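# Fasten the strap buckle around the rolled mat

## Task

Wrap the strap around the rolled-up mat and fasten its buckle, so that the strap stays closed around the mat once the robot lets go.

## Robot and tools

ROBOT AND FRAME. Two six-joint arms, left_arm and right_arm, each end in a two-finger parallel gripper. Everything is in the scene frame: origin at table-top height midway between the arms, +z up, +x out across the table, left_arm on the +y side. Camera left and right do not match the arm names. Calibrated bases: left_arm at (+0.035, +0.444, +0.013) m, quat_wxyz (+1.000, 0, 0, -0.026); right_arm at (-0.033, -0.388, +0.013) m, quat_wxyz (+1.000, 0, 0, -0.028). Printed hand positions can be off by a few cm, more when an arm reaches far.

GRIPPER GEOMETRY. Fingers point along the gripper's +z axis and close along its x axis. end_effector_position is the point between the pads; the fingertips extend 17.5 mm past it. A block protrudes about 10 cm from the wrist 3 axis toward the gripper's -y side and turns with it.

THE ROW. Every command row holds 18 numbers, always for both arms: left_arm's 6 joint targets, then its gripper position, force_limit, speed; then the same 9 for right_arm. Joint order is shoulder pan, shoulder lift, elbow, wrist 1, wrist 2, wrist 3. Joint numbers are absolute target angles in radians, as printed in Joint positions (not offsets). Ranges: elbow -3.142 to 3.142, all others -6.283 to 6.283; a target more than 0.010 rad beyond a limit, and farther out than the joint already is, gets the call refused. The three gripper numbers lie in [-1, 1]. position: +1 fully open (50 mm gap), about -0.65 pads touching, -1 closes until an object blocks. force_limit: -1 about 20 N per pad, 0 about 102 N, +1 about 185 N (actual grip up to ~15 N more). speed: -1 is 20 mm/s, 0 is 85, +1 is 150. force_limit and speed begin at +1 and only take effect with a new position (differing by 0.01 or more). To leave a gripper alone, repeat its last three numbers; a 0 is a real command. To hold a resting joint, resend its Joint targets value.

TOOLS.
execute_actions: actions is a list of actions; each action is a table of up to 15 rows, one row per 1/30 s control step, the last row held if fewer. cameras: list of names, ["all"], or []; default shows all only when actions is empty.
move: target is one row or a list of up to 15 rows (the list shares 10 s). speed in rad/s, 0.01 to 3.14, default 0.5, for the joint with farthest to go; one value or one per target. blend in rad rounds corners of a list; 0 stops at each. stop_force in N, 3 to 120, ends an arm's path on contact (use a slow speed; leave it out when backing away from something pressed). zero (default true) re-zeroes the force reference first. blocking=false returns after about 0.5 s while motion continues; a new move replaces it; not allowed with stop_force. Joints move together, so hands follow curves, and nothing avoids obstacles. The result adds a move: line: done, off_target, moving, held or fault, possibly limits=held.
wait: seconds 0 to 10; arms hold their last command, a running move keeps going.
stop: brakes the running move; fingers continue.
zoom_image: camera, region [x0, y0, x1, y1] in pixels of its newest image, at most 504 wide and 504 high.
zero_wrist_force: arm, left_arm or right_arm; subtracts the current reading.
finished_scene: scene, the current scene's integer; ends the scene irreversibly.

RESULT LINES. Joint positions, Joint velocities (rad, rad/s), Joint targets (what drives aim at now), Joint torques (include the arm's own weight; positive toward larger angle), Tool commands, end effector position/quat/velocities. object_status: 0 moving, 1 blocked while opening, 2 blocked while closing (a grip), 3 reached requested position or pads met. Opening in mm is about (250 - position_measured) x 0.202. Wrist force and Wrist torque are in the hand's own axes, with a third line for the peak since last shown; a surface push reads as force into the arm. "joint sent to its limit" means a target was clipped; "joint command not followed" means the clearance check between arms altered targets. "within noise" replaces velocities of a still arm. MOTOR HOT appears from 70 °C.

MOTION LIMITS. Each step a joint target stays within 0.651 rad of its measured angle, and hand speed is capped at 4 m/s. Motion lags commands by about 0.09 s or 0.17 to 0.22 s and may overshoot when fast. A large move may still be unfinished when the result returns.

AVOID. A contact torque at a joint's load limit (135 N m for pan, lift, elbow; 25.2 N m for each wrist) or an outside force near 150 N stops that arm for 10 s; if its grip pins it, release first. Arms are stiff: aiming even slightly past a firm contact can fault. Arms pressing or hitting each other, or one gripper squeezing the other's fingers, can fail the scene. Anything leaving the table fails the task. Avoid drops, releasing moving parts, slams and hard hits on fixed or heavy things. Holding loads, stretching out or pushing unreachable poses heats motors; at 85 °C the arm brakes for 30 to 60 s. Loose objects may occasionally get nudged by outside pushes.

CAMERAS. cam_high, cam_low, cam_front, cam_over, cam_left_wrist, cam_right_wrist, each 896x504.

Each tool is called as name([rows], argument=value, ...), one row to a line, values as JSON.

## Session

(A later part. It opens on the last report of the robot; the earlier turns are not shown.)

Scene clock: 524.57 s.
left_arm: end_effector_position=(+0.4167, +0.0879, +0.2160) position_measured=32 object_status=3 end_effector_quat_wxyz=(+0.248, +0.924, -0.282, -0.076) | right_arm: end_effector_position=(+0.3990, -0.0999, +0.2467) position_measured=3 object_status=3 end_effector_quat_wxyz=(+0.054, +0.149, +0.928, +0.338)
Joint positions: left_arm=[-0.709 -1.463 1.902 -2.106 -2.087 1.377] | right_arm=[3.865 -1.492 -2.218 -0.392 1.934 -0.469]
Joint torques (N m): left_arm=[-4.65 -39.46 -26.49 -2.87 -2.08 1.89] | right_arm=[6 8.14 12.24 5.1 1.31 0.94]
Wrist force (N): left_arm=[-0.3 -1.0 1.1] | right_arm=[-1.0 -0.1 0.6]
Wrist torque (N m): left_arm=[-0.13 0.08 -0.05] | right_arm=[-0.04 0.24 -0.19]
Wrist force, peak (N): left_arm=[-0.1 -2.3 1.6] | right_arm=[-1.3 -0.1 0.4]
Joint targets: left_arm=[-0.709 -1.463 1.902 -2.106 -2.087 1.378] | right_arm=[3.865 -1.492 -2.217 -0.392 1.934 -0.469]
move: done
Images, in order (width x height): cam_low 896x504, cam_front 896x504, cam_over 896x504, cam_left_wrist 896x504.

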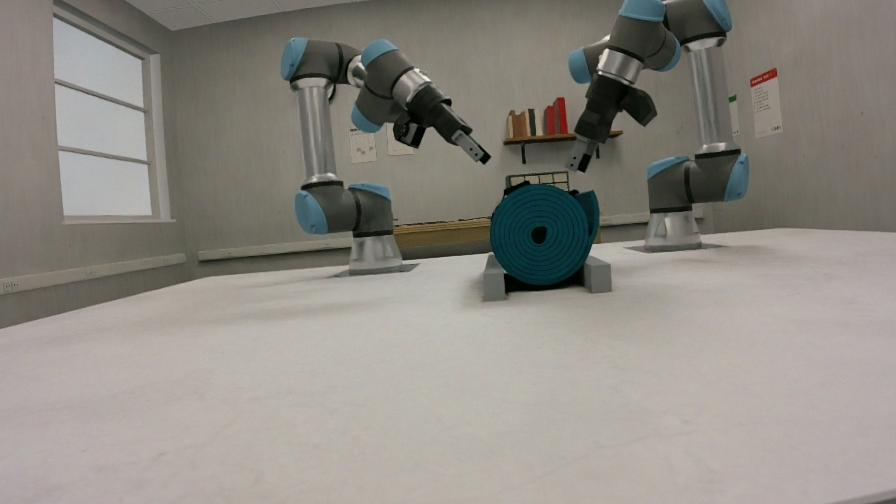

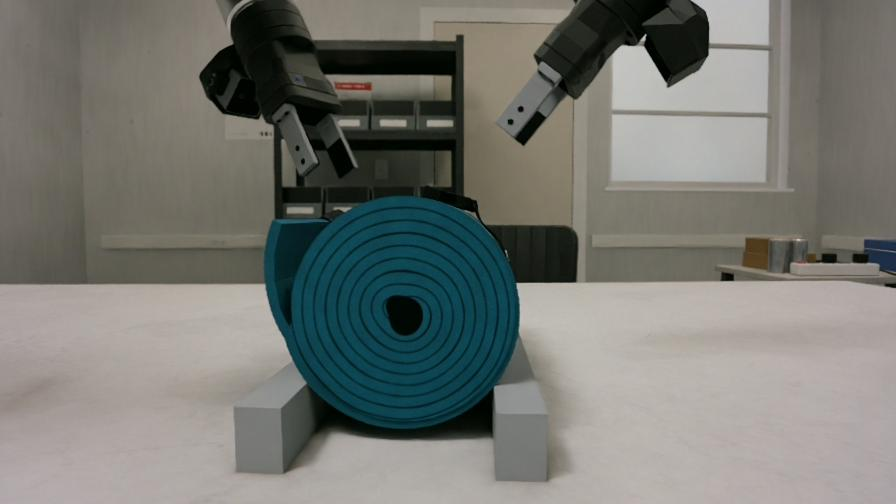

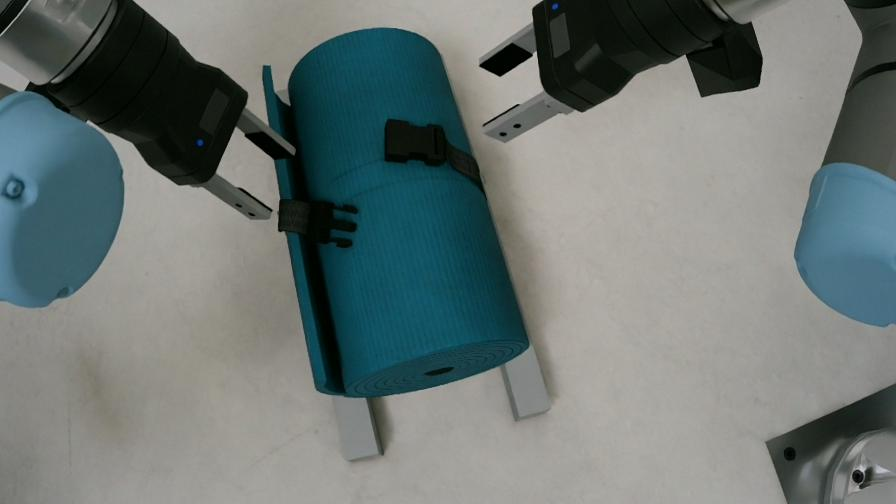

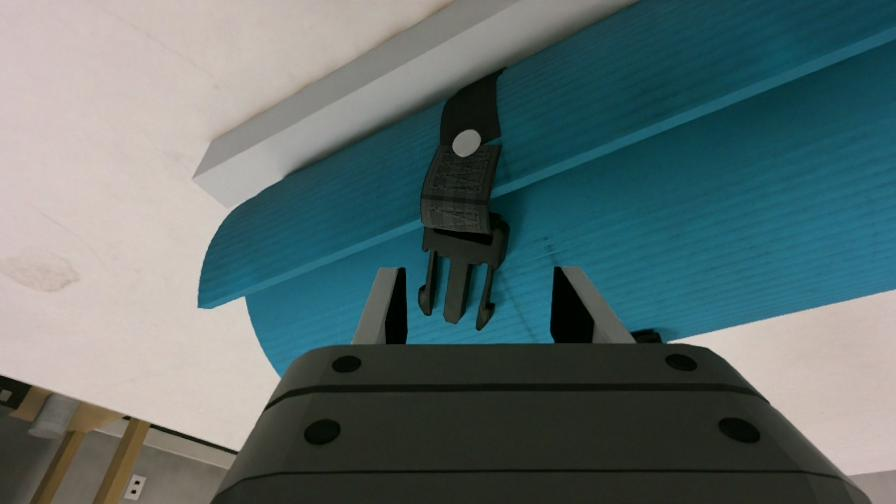

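move(target=[-0.7533, -1.4166, 1.9685, -2.2436, -2.0823, 1.3275, 0.8, 1, 1, 3.8565, -1.6375, -2.3088, -0.0394, 1.9925, -0.4314, 1, 1, 1], speed=0.3, cameras=["cam_over", "cam_left_wrist", "cam_front", "cam_right_wrist"])

zoom_image(camera="cam_left_wrist", region=[350, 120, 610, 350])

zoom_image(camera="cam_right_wrist", region=[350, 100, 610, 330])

zoom_image(camera="cam_front", region=[250, 120, 550, 280])

Scene clock: 568.20 s.
left_arm: end_effector_position=(+0.4040, +0.0692, +0.1772) position_measured=32 object_status=3 end_effector_quat_wxyz=(+0.248, +0.924, -0.282, -0.076) | right_arm: end_effector_position=(+0.4040, -0.0840, +0.2061) position_measured=3 object_status=3 end_effector_quat_wxyz=(+0.063, +0.146, +0.905, +0.394)
Joint positions: left_arm=[-0.753 -1.416 1.969 -2.244 -2.082 1.327] | right_arm=[3.856 -1.638 -2.309 -0.04 1.993 -0.431]
Joint torques (N m): left_arm=[9.49 -39.6 -29.22 -0.7 -0.15 2.42] | right_arm=[-0.28 30.25 26.72 4.51 -2.16 -0.87]
Wrist force (N): left_arm=[-0.4 -0.9 0.9] | right_arm=[-1.1 -0.1 0.4]
Wrist torque (N m): left_arm=[-0.11 0.10 -0.07] | right_arm=[-0.04 0.30 -0.32]
Wrist force, peak (N): left_arm=[-0.3 -1.1 1.3] | right_arm=[-1.1 -0.7 0.8]
Joint targets: left_arm=[-0.753 -1.417 1.969 -2.244 -2.082 1.327] | right_arm=[3.856 -1.637 -2.309 -0.039 1.992 -0.431]
move: done
Images, in order (width x height): cam_front 896x504, cam_over 896x504, cam_left_wrist 896x504, cam_right_wrist 896x504.

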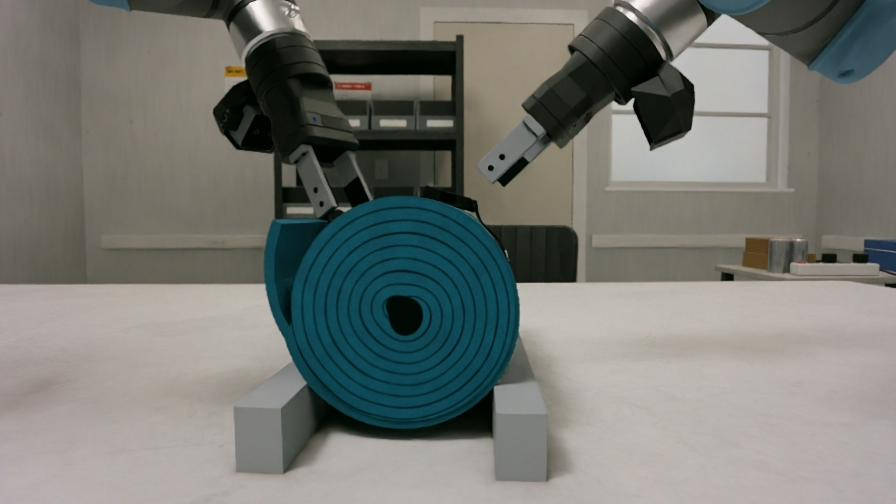

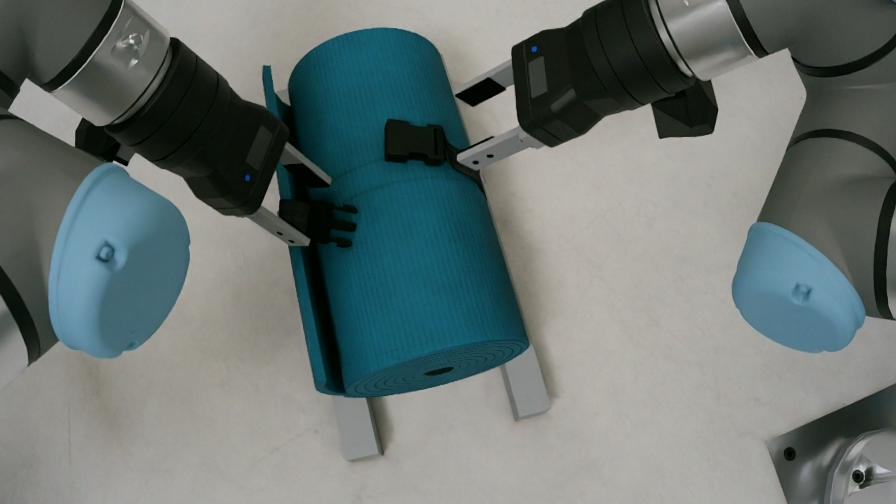

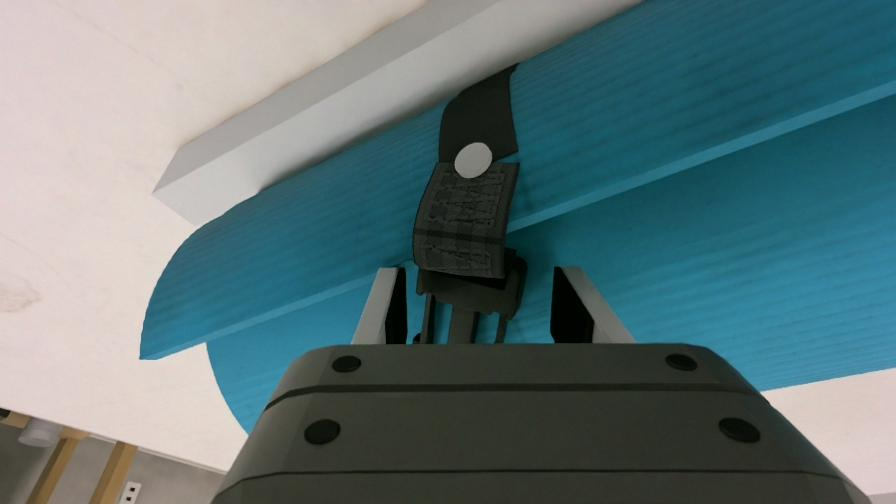

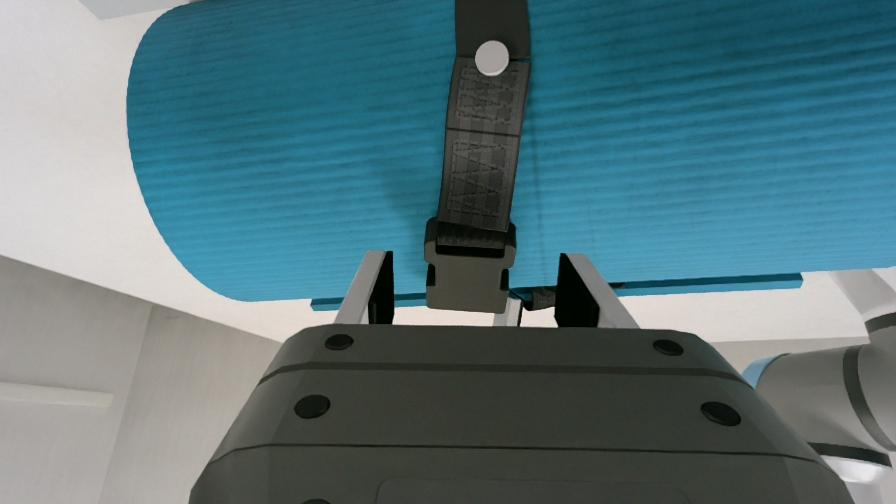

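Scaled by 1.938.

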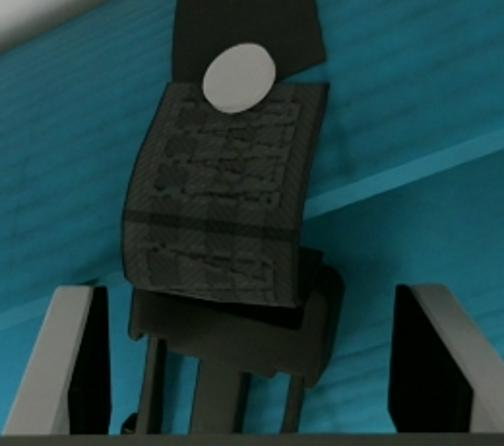

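Scaled by 1.938.

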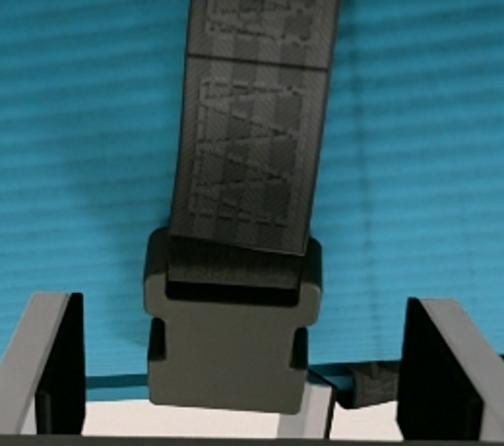

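Scaled by 1.680.

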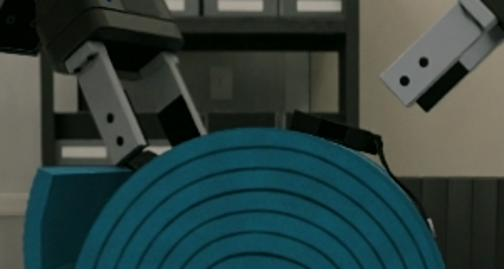

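move(target=[-0.7779, -1.3843, 1.9999, -2.3210, -2.0791, 1.2994, 0.8, 1, 1, 3.9073, -1.7727, -2.2807, 0.0840, 1.9582, -0.3903, 1, 1, 1], speed=0.06, stop_force=8, cameras=["cam_over", "cam_left_wrist", "cam_front", "cam_right_wrist"])

zoom_image(camera="cam_left_wrist", region=[350, 120, 610, 350])

zoom_image(camera="cam_right_wrist", region=[350, 100, 610, 330])

zoom_image(camera="cam_over", region=[240, 80, 520, 270])

zoom_image(camera="cam_front", region=[250, 120, 550, 280])

Scene clock: 581.63 s.
left_arm: end_effector_position=(+0.4035, +0.0681, +0.1752) position_measured=32 object_status=3 end_effector_quat_wxyz=(+0.248, +0.924, -0.282, -0.076) | right_arm: end_effector_position=(+0.4131, -0.0581, +0.1813) position_measured=3 object_status=3 end_effector_quat_wxyz=(+0.063, +0.146, +0.905, +0.394)
Joint positions: left_arm=[-0.756 -1.413 1.972 -2.251 -2.082 1.325] | right_arm=[3.894 -1.738 -2.288 0.052 1.967 -0.401]
Joint torques (N m): left_arm=[8.23 -35.34 -25.01 -2.17 -2.2 2.31] | right_arm=[-5.26 17.3 6.6 4.47 3.16 -1.36]
Motor temperatures (°C): left_arm=[28 34 33 34 37 34] | right_arm=[39 36 26 30 46 40]
Wrist force (N): left_arm=[1.9 1.8 -8.0] | right_arm=[-1.4 0.7 -6.5]
Wrist torque (N m): left_arm=[-0.04 -0.13 -0.14] | right_arm=[0.04 0.46 -0.27]
Wrist force, peak (N): left_arm=[1.8 3.2 -11.1] | right_arm=[0.0 -3.8 -26.3]
Joint targets: left_arm=[-0.756 -1.413 1.972 -2.252 -2.082 1.325] | right_arm=[3.894 -1.738 -2.288 0.052 1.967 -0.401]
move: contact (left_arm, right_arm); left_arm: the wrist 1 is farthest, 0.070 rad from its target; right_arm: the shoulder lift is farthest, 0.035 rad from its target
Images, in order (width x height): cam_front 896x504, cam_over 896x504, cam_left_wrist 896x504, cam_right_wrist 896x504.

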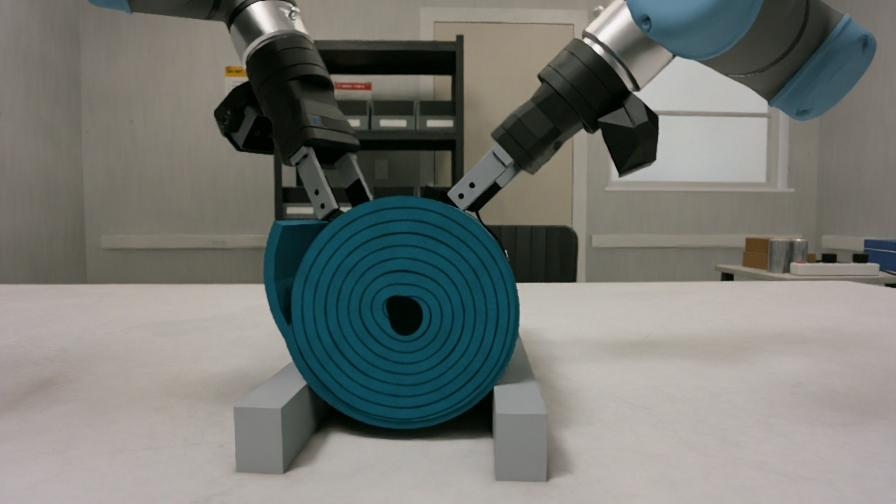

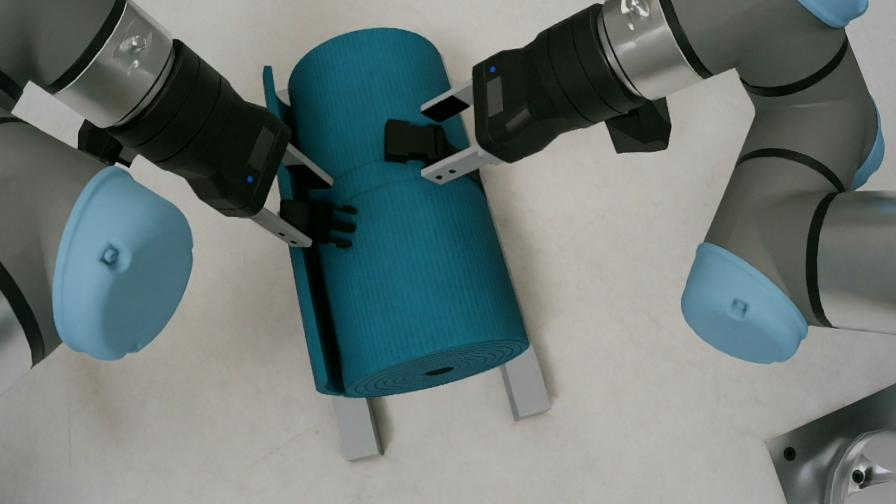

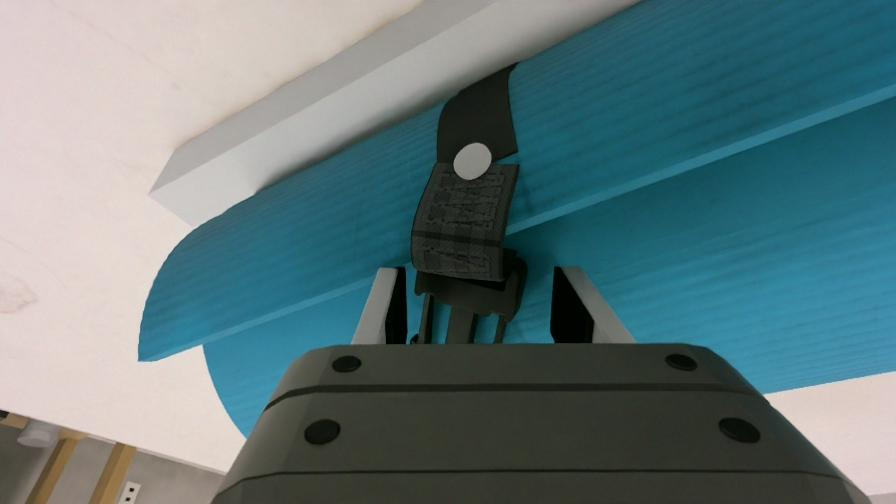

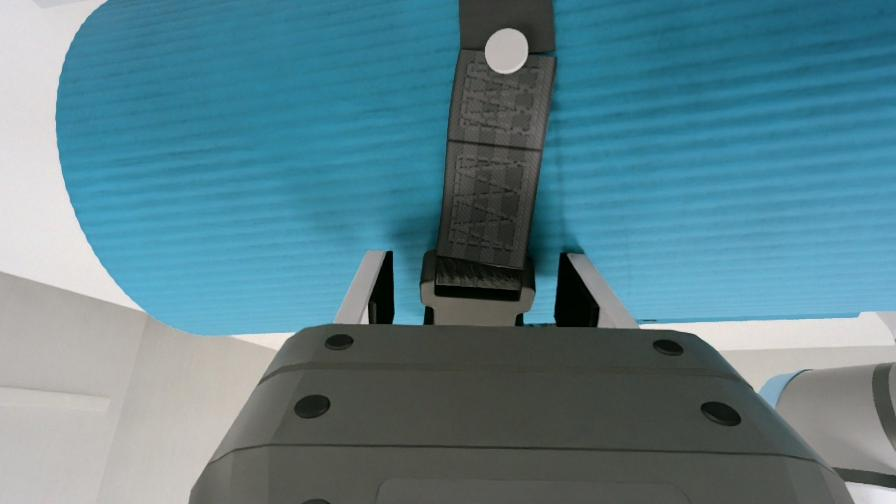

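Scaled by 1.938.

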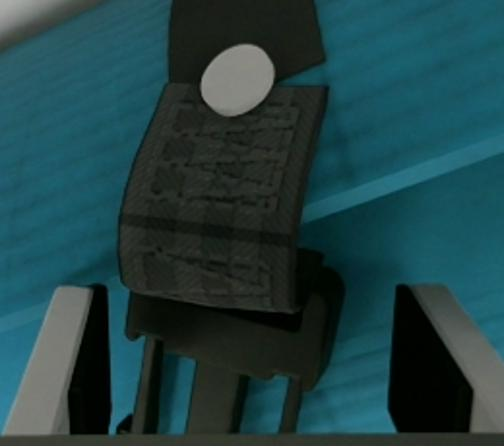

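Scaled by 1.938.

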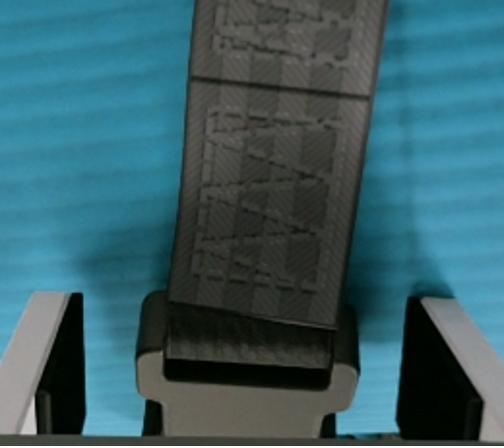

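Scaled by 1.800.

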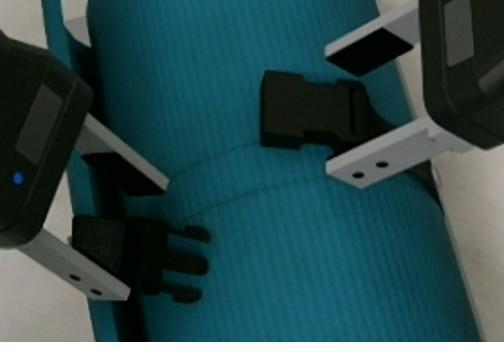

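Scaled by 1.680.

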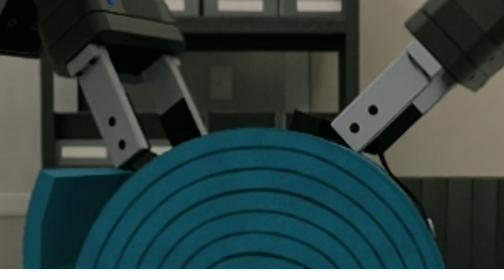

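zoom_image(camera="cam_front", region=[400, 150, 520, 240])

zoom_image(camera="cam_front", region=[280, 150, 400, 240])

zoom_image(camera="cam_over", region=[370, 70, 500, 200])

zoom_image(camera="cam_over", region=[240, 130, 370, 260])

Scaled by 4.200.

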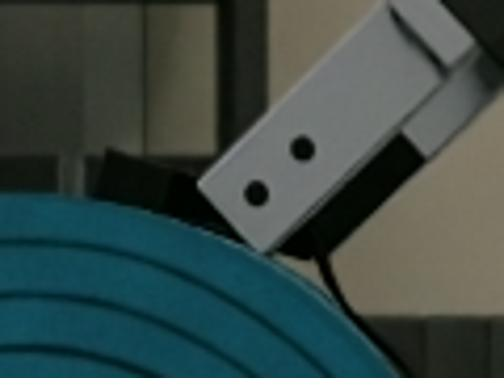

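Scaled by 4.200.

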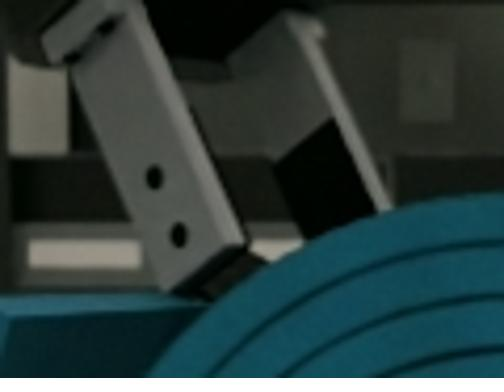

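Scaled by 3.877.

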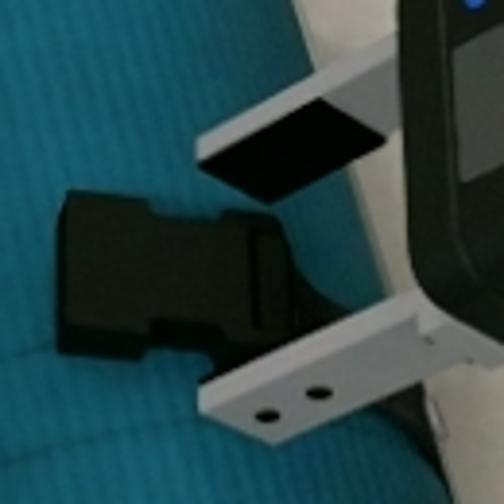

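Scaled by 3.877.

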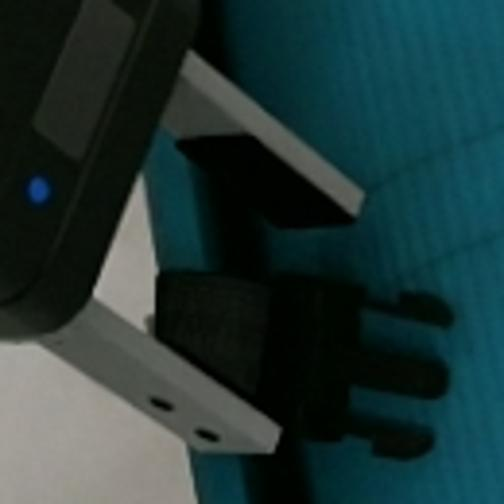

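move([
  [-0.7091, -1.4628, 1.9023, -2.1063, -2.0870, 1.3776, 1, 1, 1, 3.8894, -1.7356, -2.2959, 0.0566, 1.9704, -0.4049, 1, 1, 1],
  [-0.8433, -1.5680, 2.1333, -2.4974, -1.9074, 0.7183, 1, 1, 1, 3.8894, -1.7356, -2.2959, 0.0566, 1.9704, -0.4049, -1, 0, -1],
], speed=[0.25, 0.5], blend=[0.02, 0], cameras=["cam_over", "cam_left_wrist", "cam_front", "cam_right_wrist"])

zoom_image(camera="cam_left_wrist", region=[350, 150, 610, 350])

zoom_image(camera="cam_over", region=[240, 70, 500, 260])

zoom_image(camera="cam_front", region=[280, 150, 520, 240])

Scene clock: 748.60 s.
left_arm: end_effector_position=(+0.3927, +0.0739, +0.1966) position_measured=3 object_status=3 end_effector_quat_wxyz=(+0.242, +0.969, -0.051, -0.013) | right_arm: end_effector_position=(+0.4118, -0.0616, +0.1801) position_measured=90 object_status=2 end_effector_quat_wxyz=(+0.063, +0.145, +0.905, +0.394)
Joint positions: left_arm=[-0.843 -1.568 2.133 -2.497 -1.907 0.718] | right_arm=[3.889 -1.736 -2.296 0.057 1.97 -0.405]
Joint torques (N m): left_arm=[10.35 -16.63 -22.5 -5.54 0.04 -2.6] | right_arm=[5.13 24.89 25.28 3.13 -1.63 0.9]
Wrist force (N): left_arm=[-0.2 -0.7 0.8] | right_arm=[-0.9 -0.1 0.3]
Wrist torque (N m): left_arm=[-0.08 0.07 -0.18] | right_arm=[-0.04 0.27 -0.22]
Wrist force, peak (N): left_arm=[2.0 1.9 -8.3] | right_arm=[-2.0 6.8 -4.6]
Joint targets: left_arm=[-0.843 -1.568 2.133 -2.497 -1.907 0.718] | right_arm=[3.889 -1.736 -2.296 0.057 1.970 -0.405]
move: done
Images, in order (width x height): cam_front 896x504, cam_over 896x504, cam_left_wrist 896x504, cam_right_wrist 896x504.

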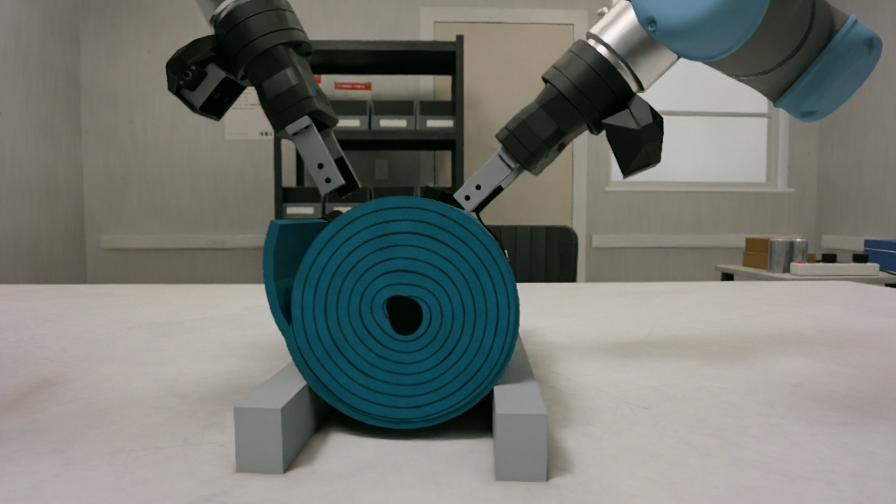

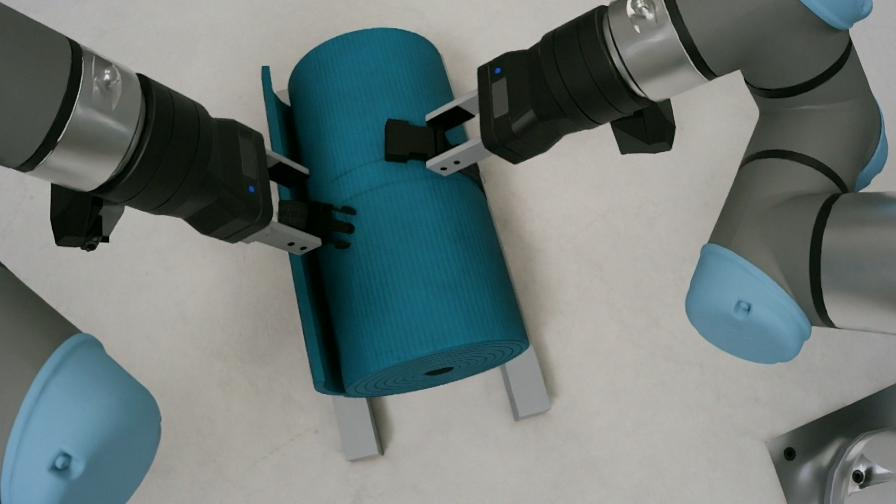

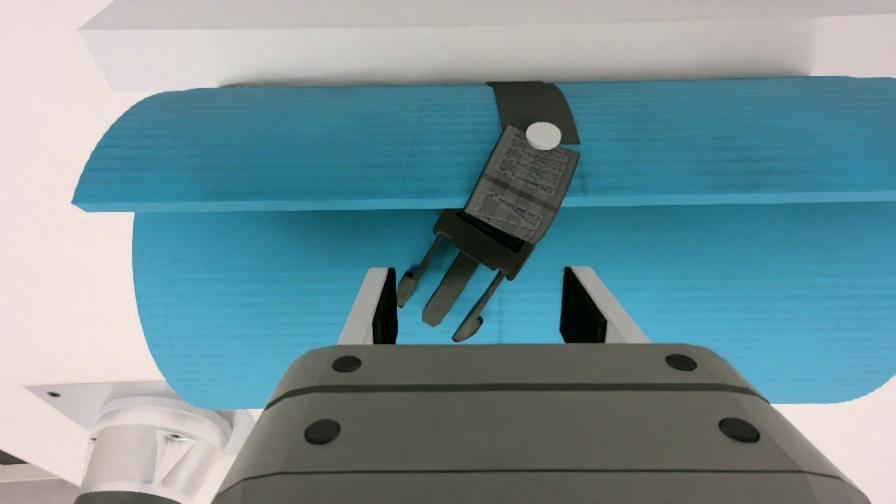

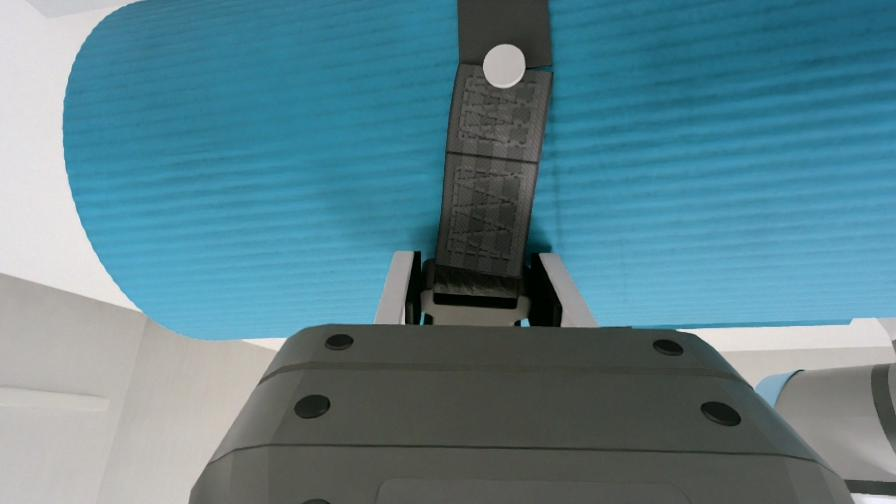

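Scaled by 1.938.

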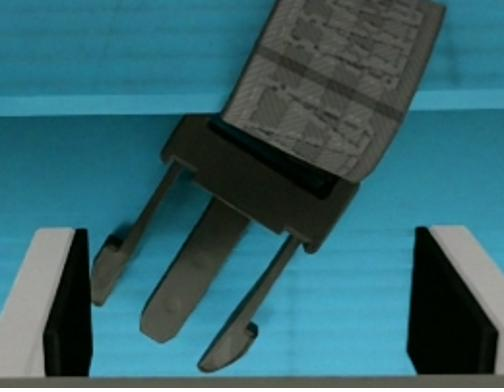

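Scaled by 1.938.

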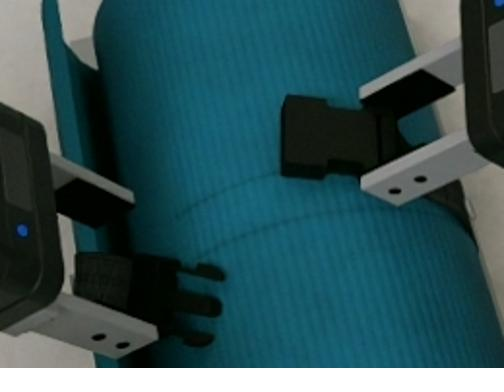

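Scaled by 2.100.

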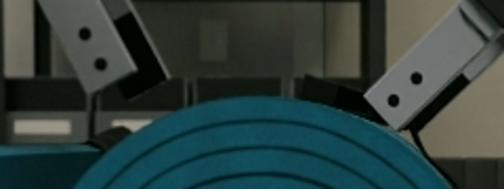

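move(target=[-0.8738, -1.4865, 2.1605, -2.6158, -1.8964, 0.6880, 1, 1, 1, 3.8894, -1.7356, -2.2959, 0.0566, 1.9704, -0.4049, -1, 0, -1], speed=0.05, stop_force=5, cameras=["cam_over", "cam_left_wrist", "cam_front"])

zoom_image(camera="cam_left_wrist", region=[350, 150, 610, 350])

zoom_image(camera="cam_over", region=[240, 130, 370, 260])

zoom_image(camera="cam_front", region=[280, 150, 400, 240])

Scene clock: 760.97 s.
left_arm: end_effector_position=(+0.3917, +0.0610, +0.1730) position_measured=3 object_status=3 end_effector_quat_wxyz=(+0.242, +0.969, -0.051, -0.013) | right_arm: end_effector_position=(+0.4118, -0.0616, +0.1801) position_measured=90 object_status=2 end_effector_quat_wxyz=(+0.063, +0.145, +0.905, +0.394)
Joint positions: left_arm=[-0.864 -1.514 2.151 -2.576 -1.9 0.698] | right_arm=[3.889 -1.736 -2.296 0.057 1.97 -0.405]
Joint torques (N m): left_arm=[8.77 -32.16 -27.13 -5.09 -1.97 2.5] | right_arm=[5.75 15.91 25.32 5.02 -1.63 0.89]
Wrist force (N): left_arm=[-1.1 -0.3 -4.7] | right_arm=[-1.1 -0.1 0.3]
Wrist torque (N m): left_arm=[-0.15 -0.09 -0.07] | right_arm=[-0.03 0.28 -0.22]
Wrist force, peak (N): left_arm=[-6.0 0.1 -17.7] | right_arm=[-1.3 -0.1 0.2]
Joint targets: left_arm=[-0.864 -1.514 2.151 -2.576 -1.900 0.698] | right_arm=[3.889 -1.736 -2.296 0.057 1.970 -0.405]
move: contact (left_arm); left_arm: the wrist 1 is farthest, 0.039 rad from its target
Images, in order (width x height): cam_front 896x504, cam_over 896x504, cam_left_wrist 896x504.

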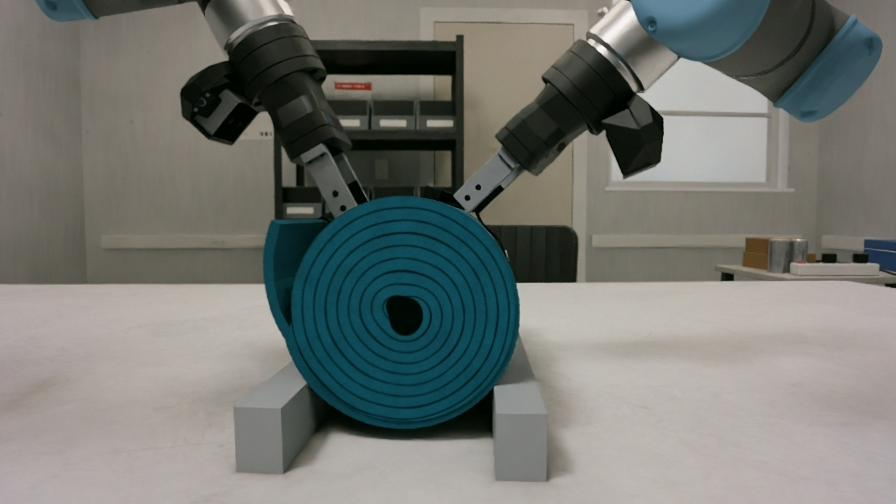

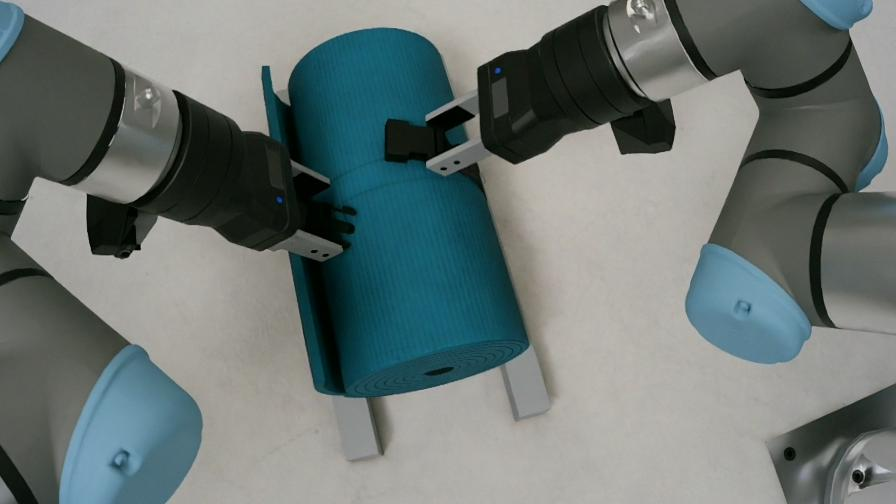

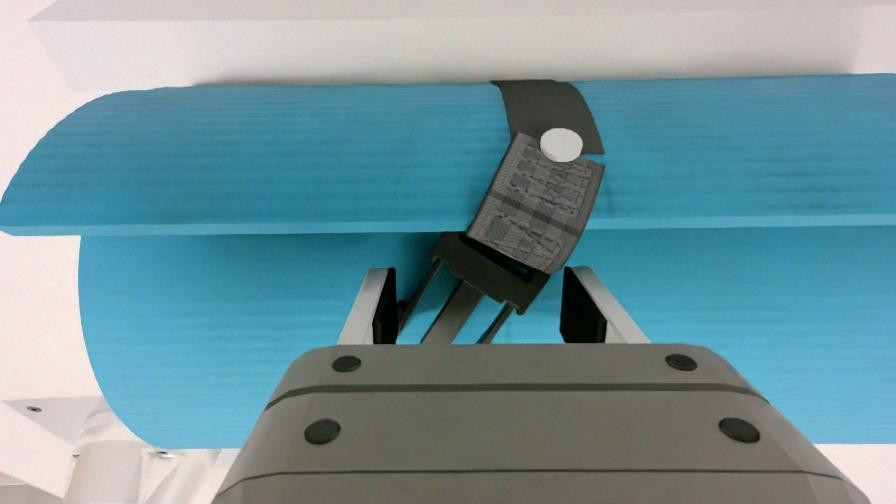

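Scaled by 1.938.

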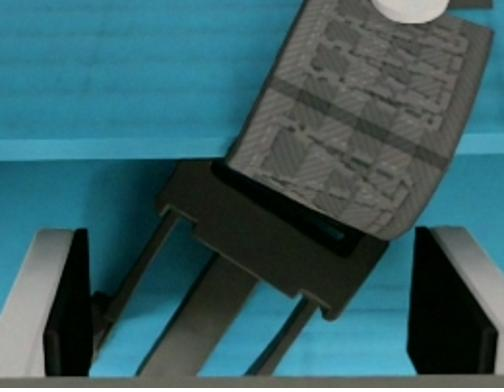

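Scaled by 3.877.

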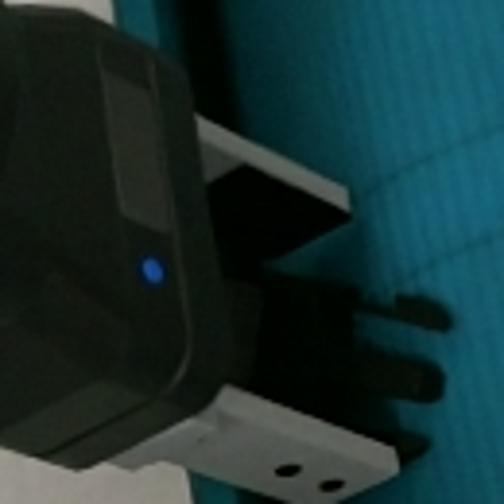

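Scaled by 4.200.

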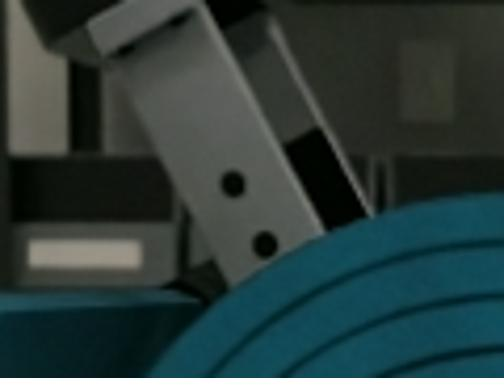

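move(target=[-0.8727, -1.5341, 2.1637, -2.5711, -1.8968, 0.6891, 1, 1, 1, 3.8894, -1.7356, -2.2959, 0.0566, 1.9704, -0.4049, -1, 0, -1], speed=0.05)

move(target=[-0.8774, -1.5206, 2.1681, -2.5906, -1.8951, 0.6846, 1, 1, 1, 3.8894, -1.7356, -2.2959, 0.0566, 1.9704, -0.4049, -1, 0, -1], speed=0.03, stop_force=4, cameras=["cam_over", "cam_left_wrist", "cam_front"])

zoom_image(camera="cam_left_wrist", region=[350, 150, 610, 350])

zoom_image(camera="cam_over", region=[240, 130, 370, 260])

Scene clock: 782.93 s.
left_arm: end_effector_position=(+0.3851, +0.0632, +0.1763) position_measured=3 object_status=3 end_effector_quat_wxyz=(+0.242, +0.969, -0.051, -0.013) | right_arm: end_effector_position=(+0.4118, -0.0616, +0.1801) position_measured=90 object_status=2 end_effector_quat_wxyz=(+0.063, +0.145, +0.905, +0.394)
Joint positions: left_arm=[-0.873 -1.534 2.164 -2.571 -1.897 0.689] | right_arm=[3.889 -1.736 -2.296 0.057 1.97 -0.405]
Joint torques (N m): left_arm=[4.67 -16.83 -26.19 -2.39 0.46 -0.47] | right_arm=[5.2 16.04 24.91 4.97 -1.65 0.83]
Wrist force (N): left_arm=[-0.3 -0.7 0.6] | right_arm=[-0.9 -0.2 0.2]
Wrist torque (N m): left_arm=[-0.09 0.08 -0.05] | right_arm=[-0.03 0.26 -0.23]
Wrist force, peak (N): left_arm=[-1.2 -0.4 -5.1] | right_arm=[-1.2 -0.2 0.3]
Joint targets: left_arm=[-0.873 -1.534 2.164 -2.571 -1.897 0.689] | right_arm=[3.889 -1.736 -2.296 0.057 1.970 -0.405]
move: done

Scene clock: 784.33 s.
left_arm: end_effector_position=(+0.3851, +0.0617, +0.1734) position_measured=3 object_status=3 end_effector_quat_wxyz=(+0.242, +0.969, -0.051, -0.013) | right_arm: end_effector_position=(+0.4118, -0.0616, +0.1801) position_measured=90 object_status=2 end_effector_quat_wxyz=(+0.063, +0.145, +0.905, +0.394)
Joint positions: left_arm=[-0.875 -1.527 2.166 -2.581 -1.896 0.687] | right_arm=[3.889 -1.736 -2.296 0.057 1.97 -0.405]
Joint torques (N m): left_arm=[7.23 -32.09 -28.78 -0.87 -2.81 2.47] | right_arm=[4.9 15.67 25.27 5.04 -1.66 0.89]
Wrist force (N): left_arm=[1.0 -2.1 -3.5] | right_arm=[-0.9 -0.2 0.5]
Wrist torque (N m): left_arm=[-0.05 0.19 -0.08] | right_arm=[-0.04 0.26 -0.23]
Wrist force, peak (N): left_arm=[1.9 -2.9 -6.3] | right_arm=[-1.2 -0.2 0.3]
Joint targets: left_arm=[-0.875 -1.527 2.166 -2.581 -1.896 0.687] | right_arm=[3.889 -1.736 -2.296 0.057 1.970 -0.405]
move: contact (left_arm)
Images, in order (width x height): cam_front 896x504, cam_over 896x504, cam_left_wrist 896x504.

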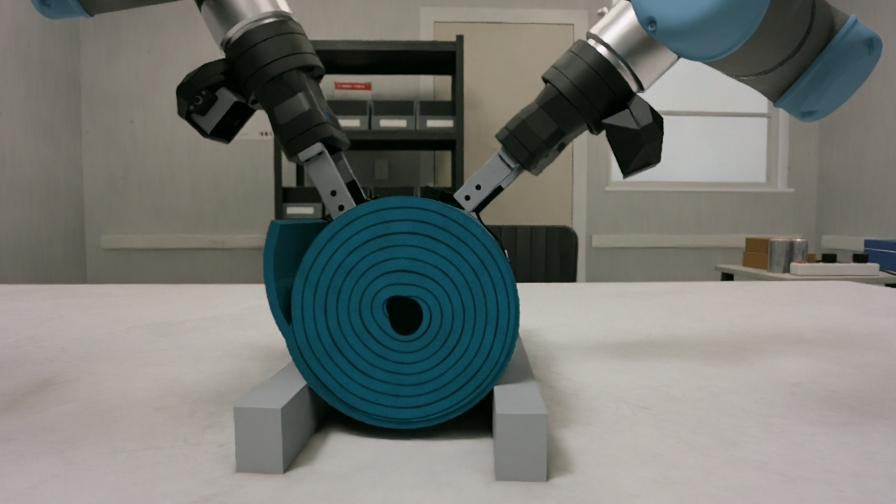

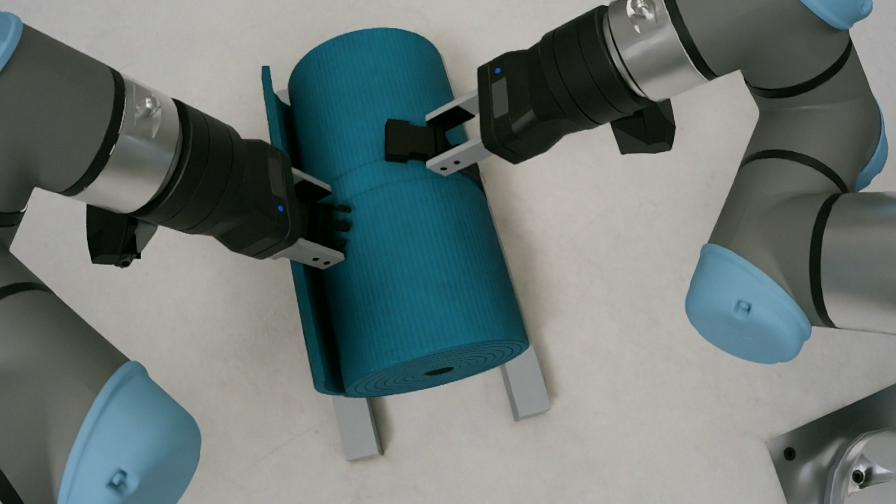

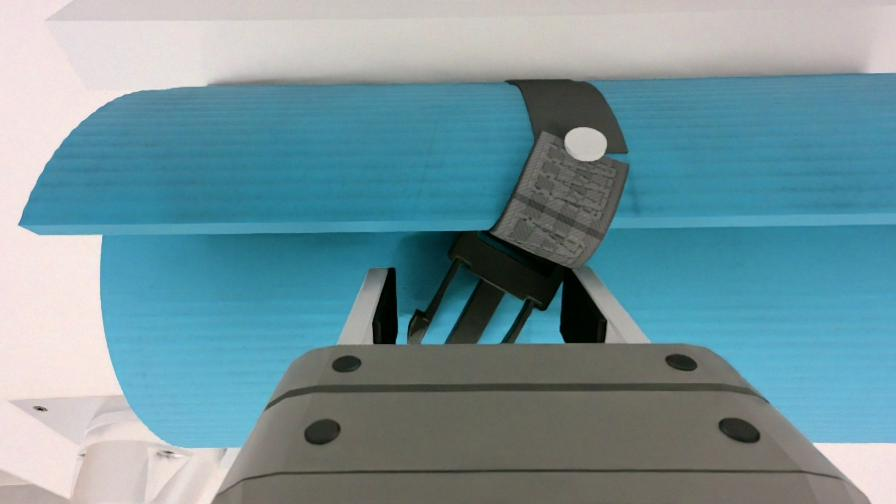

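Scaled by 1.938.

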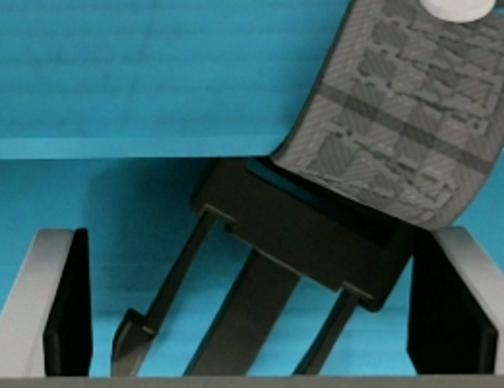

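Scaled by 3.877.

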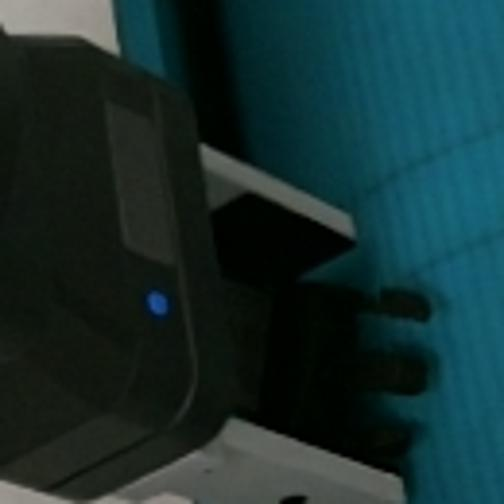

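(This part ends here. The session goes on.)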